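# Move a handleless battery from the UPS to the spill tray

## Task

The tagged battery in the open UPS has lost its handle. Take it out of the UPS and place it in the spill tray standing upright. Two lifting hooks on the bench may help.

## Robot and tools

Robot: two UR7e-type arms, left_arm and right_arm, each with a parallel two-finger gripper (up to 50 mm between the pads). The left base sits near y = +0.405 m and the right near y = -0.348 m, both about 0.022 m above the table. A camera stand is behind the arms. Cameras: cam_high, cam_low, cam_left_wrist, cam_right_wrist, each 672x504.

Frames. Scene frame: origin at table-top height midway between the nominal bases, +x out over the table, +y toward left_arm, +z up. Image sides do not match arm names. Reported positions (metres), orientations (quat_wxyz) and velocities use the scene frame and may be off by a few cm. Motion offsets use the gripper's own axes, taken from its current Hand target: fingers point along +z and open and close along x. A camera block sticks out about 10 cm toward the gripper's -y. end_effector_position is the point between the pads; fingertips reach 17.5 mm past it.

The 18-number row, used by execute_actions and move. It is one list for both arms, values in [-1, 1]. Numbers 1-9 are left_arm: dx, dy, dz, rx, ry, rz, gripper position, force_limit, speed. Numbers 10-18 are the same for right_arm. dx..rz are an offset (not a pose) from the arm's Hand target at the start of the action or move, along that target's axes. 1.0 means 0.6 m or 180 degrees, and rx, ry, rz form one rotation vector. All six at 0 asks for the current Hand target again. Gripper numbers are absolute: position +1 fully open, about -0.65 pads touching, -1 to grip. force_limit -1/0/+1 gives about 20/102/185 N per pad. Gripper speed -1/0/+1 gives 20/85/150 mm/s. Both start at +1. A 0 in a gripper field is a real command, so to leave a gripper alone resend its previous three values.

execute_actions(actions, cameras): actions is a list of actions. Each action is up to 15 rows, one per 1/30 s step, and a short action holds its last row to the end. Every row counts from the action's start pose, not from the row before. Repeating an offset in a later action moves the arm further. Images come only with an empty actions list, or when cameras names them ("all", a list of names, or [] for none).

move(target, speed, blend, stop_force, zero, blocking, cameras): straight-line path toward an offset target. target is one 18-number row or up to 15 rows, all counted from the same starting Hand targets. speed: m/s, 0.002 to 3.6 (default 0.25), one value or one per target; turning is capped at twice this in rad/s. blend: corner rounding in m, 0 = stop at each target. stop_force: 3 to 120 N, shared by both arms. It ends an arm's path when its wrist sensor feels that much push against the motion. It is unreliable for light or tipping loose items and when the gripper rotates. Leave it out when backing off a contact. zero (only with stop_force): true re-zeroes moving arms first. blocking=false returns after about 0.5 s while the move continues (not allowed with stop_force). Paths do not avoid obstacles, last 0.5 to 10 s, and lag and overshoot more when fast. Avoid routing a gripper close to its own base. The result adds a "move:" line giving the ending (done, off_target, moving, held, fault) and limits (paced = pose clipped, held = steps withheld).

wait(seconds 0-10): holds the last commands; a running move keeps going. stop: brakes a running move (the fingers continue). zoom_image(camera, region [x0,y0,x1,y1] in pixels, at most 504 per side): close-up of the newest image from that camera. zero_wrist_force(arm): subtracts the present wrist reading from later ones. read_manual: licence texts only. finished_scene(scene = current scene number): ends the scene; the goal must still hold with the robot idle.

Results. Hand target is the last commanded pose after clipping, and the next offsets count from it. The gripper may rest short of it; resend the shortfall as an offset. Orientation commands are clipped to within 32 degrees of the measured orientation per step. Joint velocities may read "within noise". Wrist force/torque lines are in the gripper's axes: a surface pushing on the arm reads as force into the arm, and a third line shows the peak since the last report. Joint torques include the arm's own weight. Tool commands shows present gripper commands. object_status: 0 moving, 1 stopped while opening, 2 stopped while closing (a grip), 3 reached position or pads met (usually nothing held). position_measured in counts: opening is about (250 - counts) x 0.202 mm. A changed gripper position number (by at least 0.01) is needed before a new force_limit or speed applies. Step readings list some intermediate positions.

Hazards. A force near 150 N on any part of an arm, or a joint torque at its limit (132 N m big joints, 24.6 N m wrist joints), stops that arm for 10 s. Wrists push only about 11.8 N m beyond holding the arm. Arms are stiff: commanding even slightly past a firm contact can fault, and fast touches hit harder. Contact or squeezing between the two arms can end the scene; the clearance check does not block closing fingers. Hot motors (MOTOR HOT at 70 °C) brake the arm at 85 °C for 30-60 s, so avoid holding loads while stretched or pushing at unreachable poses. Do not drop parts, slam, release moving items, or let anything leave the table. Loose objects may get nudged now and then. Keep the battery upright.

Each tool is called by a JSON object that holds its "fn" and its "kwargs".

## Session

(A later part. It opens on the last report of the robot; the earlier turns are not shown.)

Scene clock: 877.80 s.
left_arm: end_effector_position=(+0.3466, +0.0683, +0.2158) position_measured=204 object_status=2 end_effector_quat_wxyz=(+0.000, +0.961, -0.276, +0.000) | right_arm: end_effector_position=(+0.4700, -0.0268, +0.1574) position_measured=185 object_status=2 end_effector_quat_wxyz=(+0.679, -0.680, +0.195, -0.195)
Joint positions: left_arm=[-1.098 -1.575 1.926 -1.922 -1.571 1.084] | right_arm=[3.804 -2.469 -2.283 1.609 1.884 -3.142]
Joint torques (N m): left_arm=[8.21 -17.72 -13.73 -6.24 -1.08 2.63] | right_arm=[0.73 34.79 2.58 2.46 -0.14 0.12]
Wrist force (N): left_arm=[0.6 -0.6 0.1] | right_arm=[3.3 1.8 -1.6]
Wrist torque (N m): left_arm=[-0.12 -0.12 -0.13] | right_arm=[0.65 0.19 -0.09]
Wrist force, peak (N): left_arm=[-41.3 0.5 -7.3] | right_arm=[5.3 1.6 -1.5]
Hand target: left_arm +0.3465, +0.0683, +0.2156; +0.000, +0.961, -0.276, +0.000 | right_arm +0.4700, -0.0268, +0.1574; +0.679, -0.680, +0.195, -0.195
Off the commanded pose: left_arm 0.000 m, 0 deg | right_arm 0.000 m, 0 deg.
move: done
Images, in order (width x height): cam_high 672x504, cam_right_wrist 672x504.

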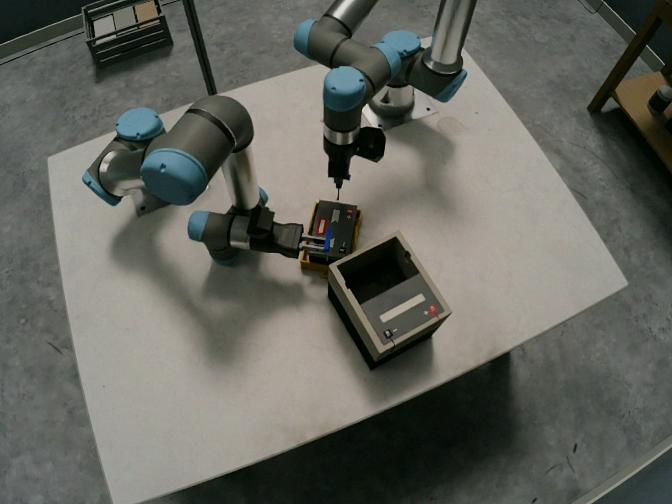

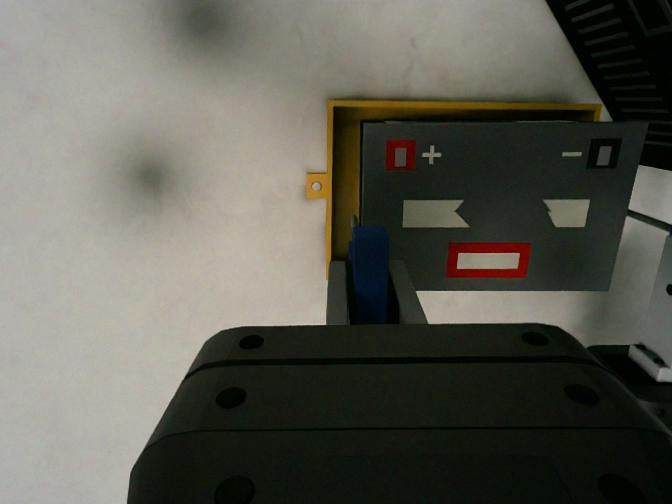

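{"fn": "move", "kwargs": {"target": [[0,0,-0.03,0,0,0,-1,-0.2,-1,0,-0.0015,0,0,0,0,-1,-0.498039,0.003922],[0,0,-0.08,0,0,0,-1,-0.2,-1,0.02,-0.0015,0,0,0,0,-1,-0.498039,0.003922],[0,0,-0.12,0,0,0,-1,-0.2,-1,0.0217,-0.01,0,0,0,0,-1,-0.498039,0.003922]], "speed": 0.05, "cameras": ["cam_high","cam_right_wrist"]}}

{"fn": "zoom_image", "kwargs": {"camera": "cam_right_wrist", "region": [250, 50, 672, 350]}}

Scene clock: 893.53 s.
left_arm: end_effector_position=(+0.3466, +0.0683, +0.2877) position_measured=204 object_status=2 end_effector_quat_wxyz=(+0.000, +0.961, -0.276, +0.000) | right_arm: end_effector_position=(+0.4810, -0.0337, +0.1635) position_measured=185 object_status=2 end_effector_quat_wxyz=(+0.679, -0.680, +0.195, -0.195)
Joint positions: left_arm=[-1.098 -1.619 1.78 -1.731 -1.571 1.084] | right_arm=[3.765 -2.449 -2.265 1.572 1.922 -3.142]
Joint torques (N m): left_arm=[8.94 -16.9 -14.18 -6.39 -0.24 2.68] | right_arm=[-5.3 24.17 2.09 4.48 1.04 -1.02]
Wrist force (N): left_arm=[0.1 -0.6 0.4] | right_arm=[-1.2 3.1 -1.5]
Wrist torque (N m): left_arm=[-0.11 -0.03 -0.13] | right_arm=[0.66 0.11 0.26]
Wrist force, peak (N): left_arm=[0.3 -0.5 1.8] | right_arm=[3.5 4.5 -2.0]
Hand target: left_arm +0.3466, +0.0683, +0.2876; +0.000, +0.961, -0.276, +0.000 | right_arm +0.4810, -0.0337, +0.1634; +0.679, -0.680, +0.195, -0.195
Off the commanded pose: left_arm 0.000 m, 0 deg | right_arm 0.000 m, 0 deg.
move: done
Images, in order (width x height): cam_high 672x504, cam_right_wrist 672x504.

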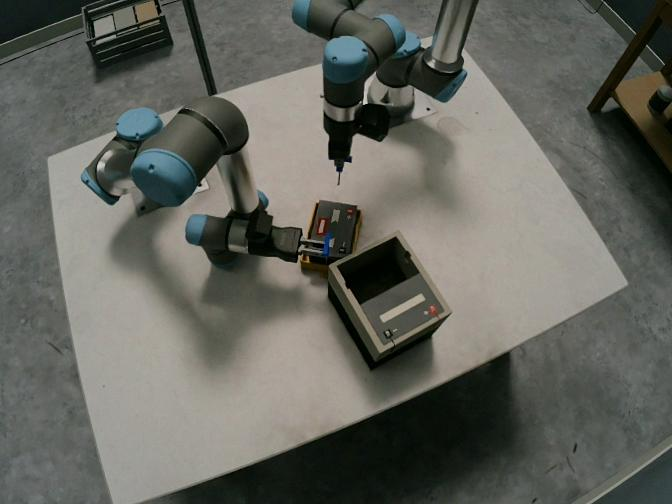

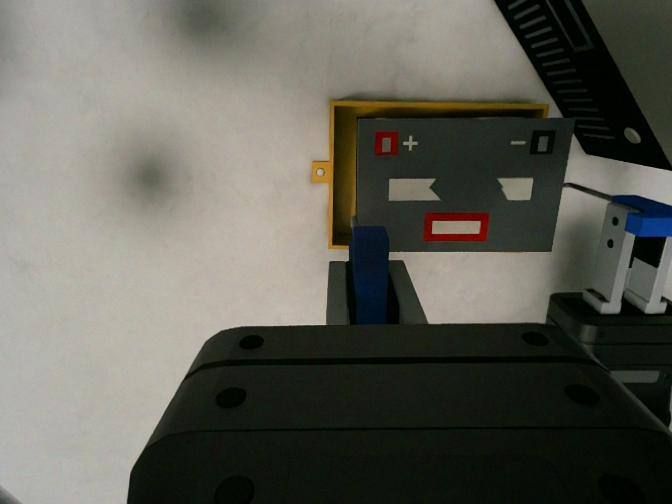

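Scaled by 1.194 from the camera's 672x504 image, which has a finer 960x720 frame.

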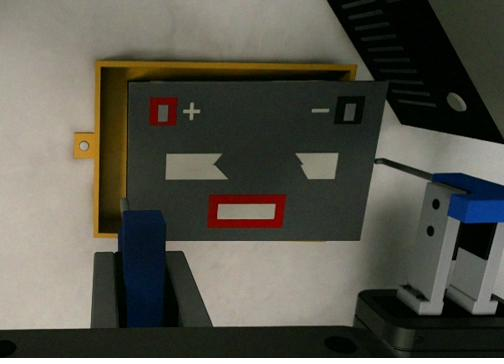

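{"fn": "move", "kwargs": {"target": [0,0,-0.03,0,0,0,-1,-0.2,-1,0.01,-0.14,-0.03,0,0,0,-1,-0.498039,0.003922], "speed": 0.1, "cameras": ["cam_high","cam_right_wrist"]}}

{"fn": "zoom_image", "kwargs": {"camera": "cam_high", "region": [280, 150, 400, 290]}}

Scene clock: 904.73 s.
left_arm: end_effector_position=(+0.3466, +0.0683, +0.3057) position_measured=204 object_status=2 end_effector_quat_wxyz=(+0.000, +0.961, -0.276, +0.000) | right_arm: end_effector_position=(+0.4766, -0.0522, +0.2474) position_measured=185 object_status=2 end_effector_quat_wxyz=(+0.679, -0.680, +0.195, -0.195)
Joint positions: left_arm=[-1.098 -1.625 1.739 -1.684 -1.571 1.084] | right_arm=[3.728 -2.181 -2.344 1.383 1.959 -3.142]
Joint torques (N m): left_arm=[9.11 -24.06 -15.41 -6.06 0.13 2.78] | right_arm=[10.01 38.98 14.07 3.18 -2.11 -1.66]
Wrist force (N): left_arm=[0.2 -0.6 0.4] | right_arm=[-1.1 2.7 -1.9]
Wrist torque (N m): left_arm=[-0.11 -0.04 -0.14] | right_arm=[0.59 0.10 0.27]
Wrist force, peak (N): left_arm=[0.0 -1.1 0.5] | right_arm=[-1.4 4.8 -1.0]
Hand target: left_arm +0.3466, +0.0683, +0.3056; +0.000, +0.961, -0.276, +0.000 | right_arm +0.4765, -0.0521, +0.2474; +0.679, -0.680, +0.195, -0.195
Off the commanded pose: left_arm 0.000 m, 0 deg | right_arm 0.000 m, 0 deg.
move: done
Images, in order (width x height): cam_high 672x504, cam_right_wrist 672x504.

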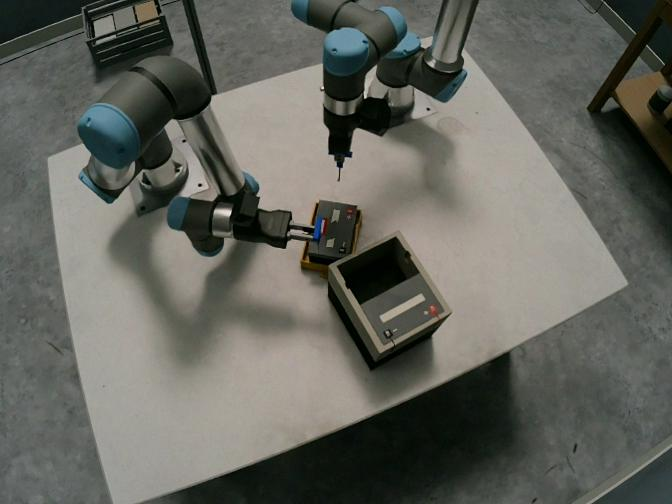

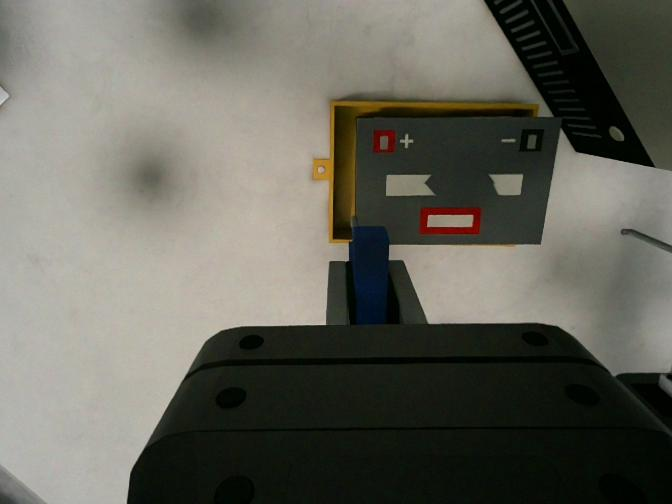

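Scaled by 3.600 from the camera's 672x504 image, which has a finer 960x720 frame.

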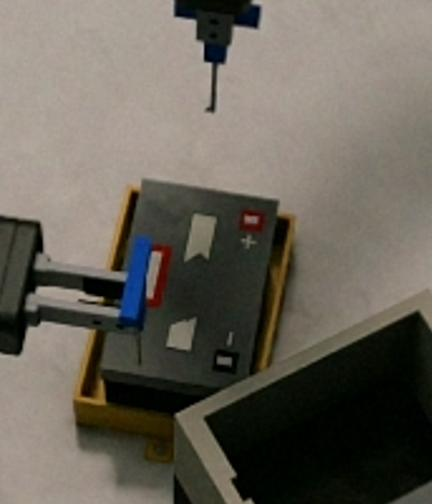

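{"fn": "finished_scene", "kwargs": {"scene": 1}}

The scene is finished: the task was done.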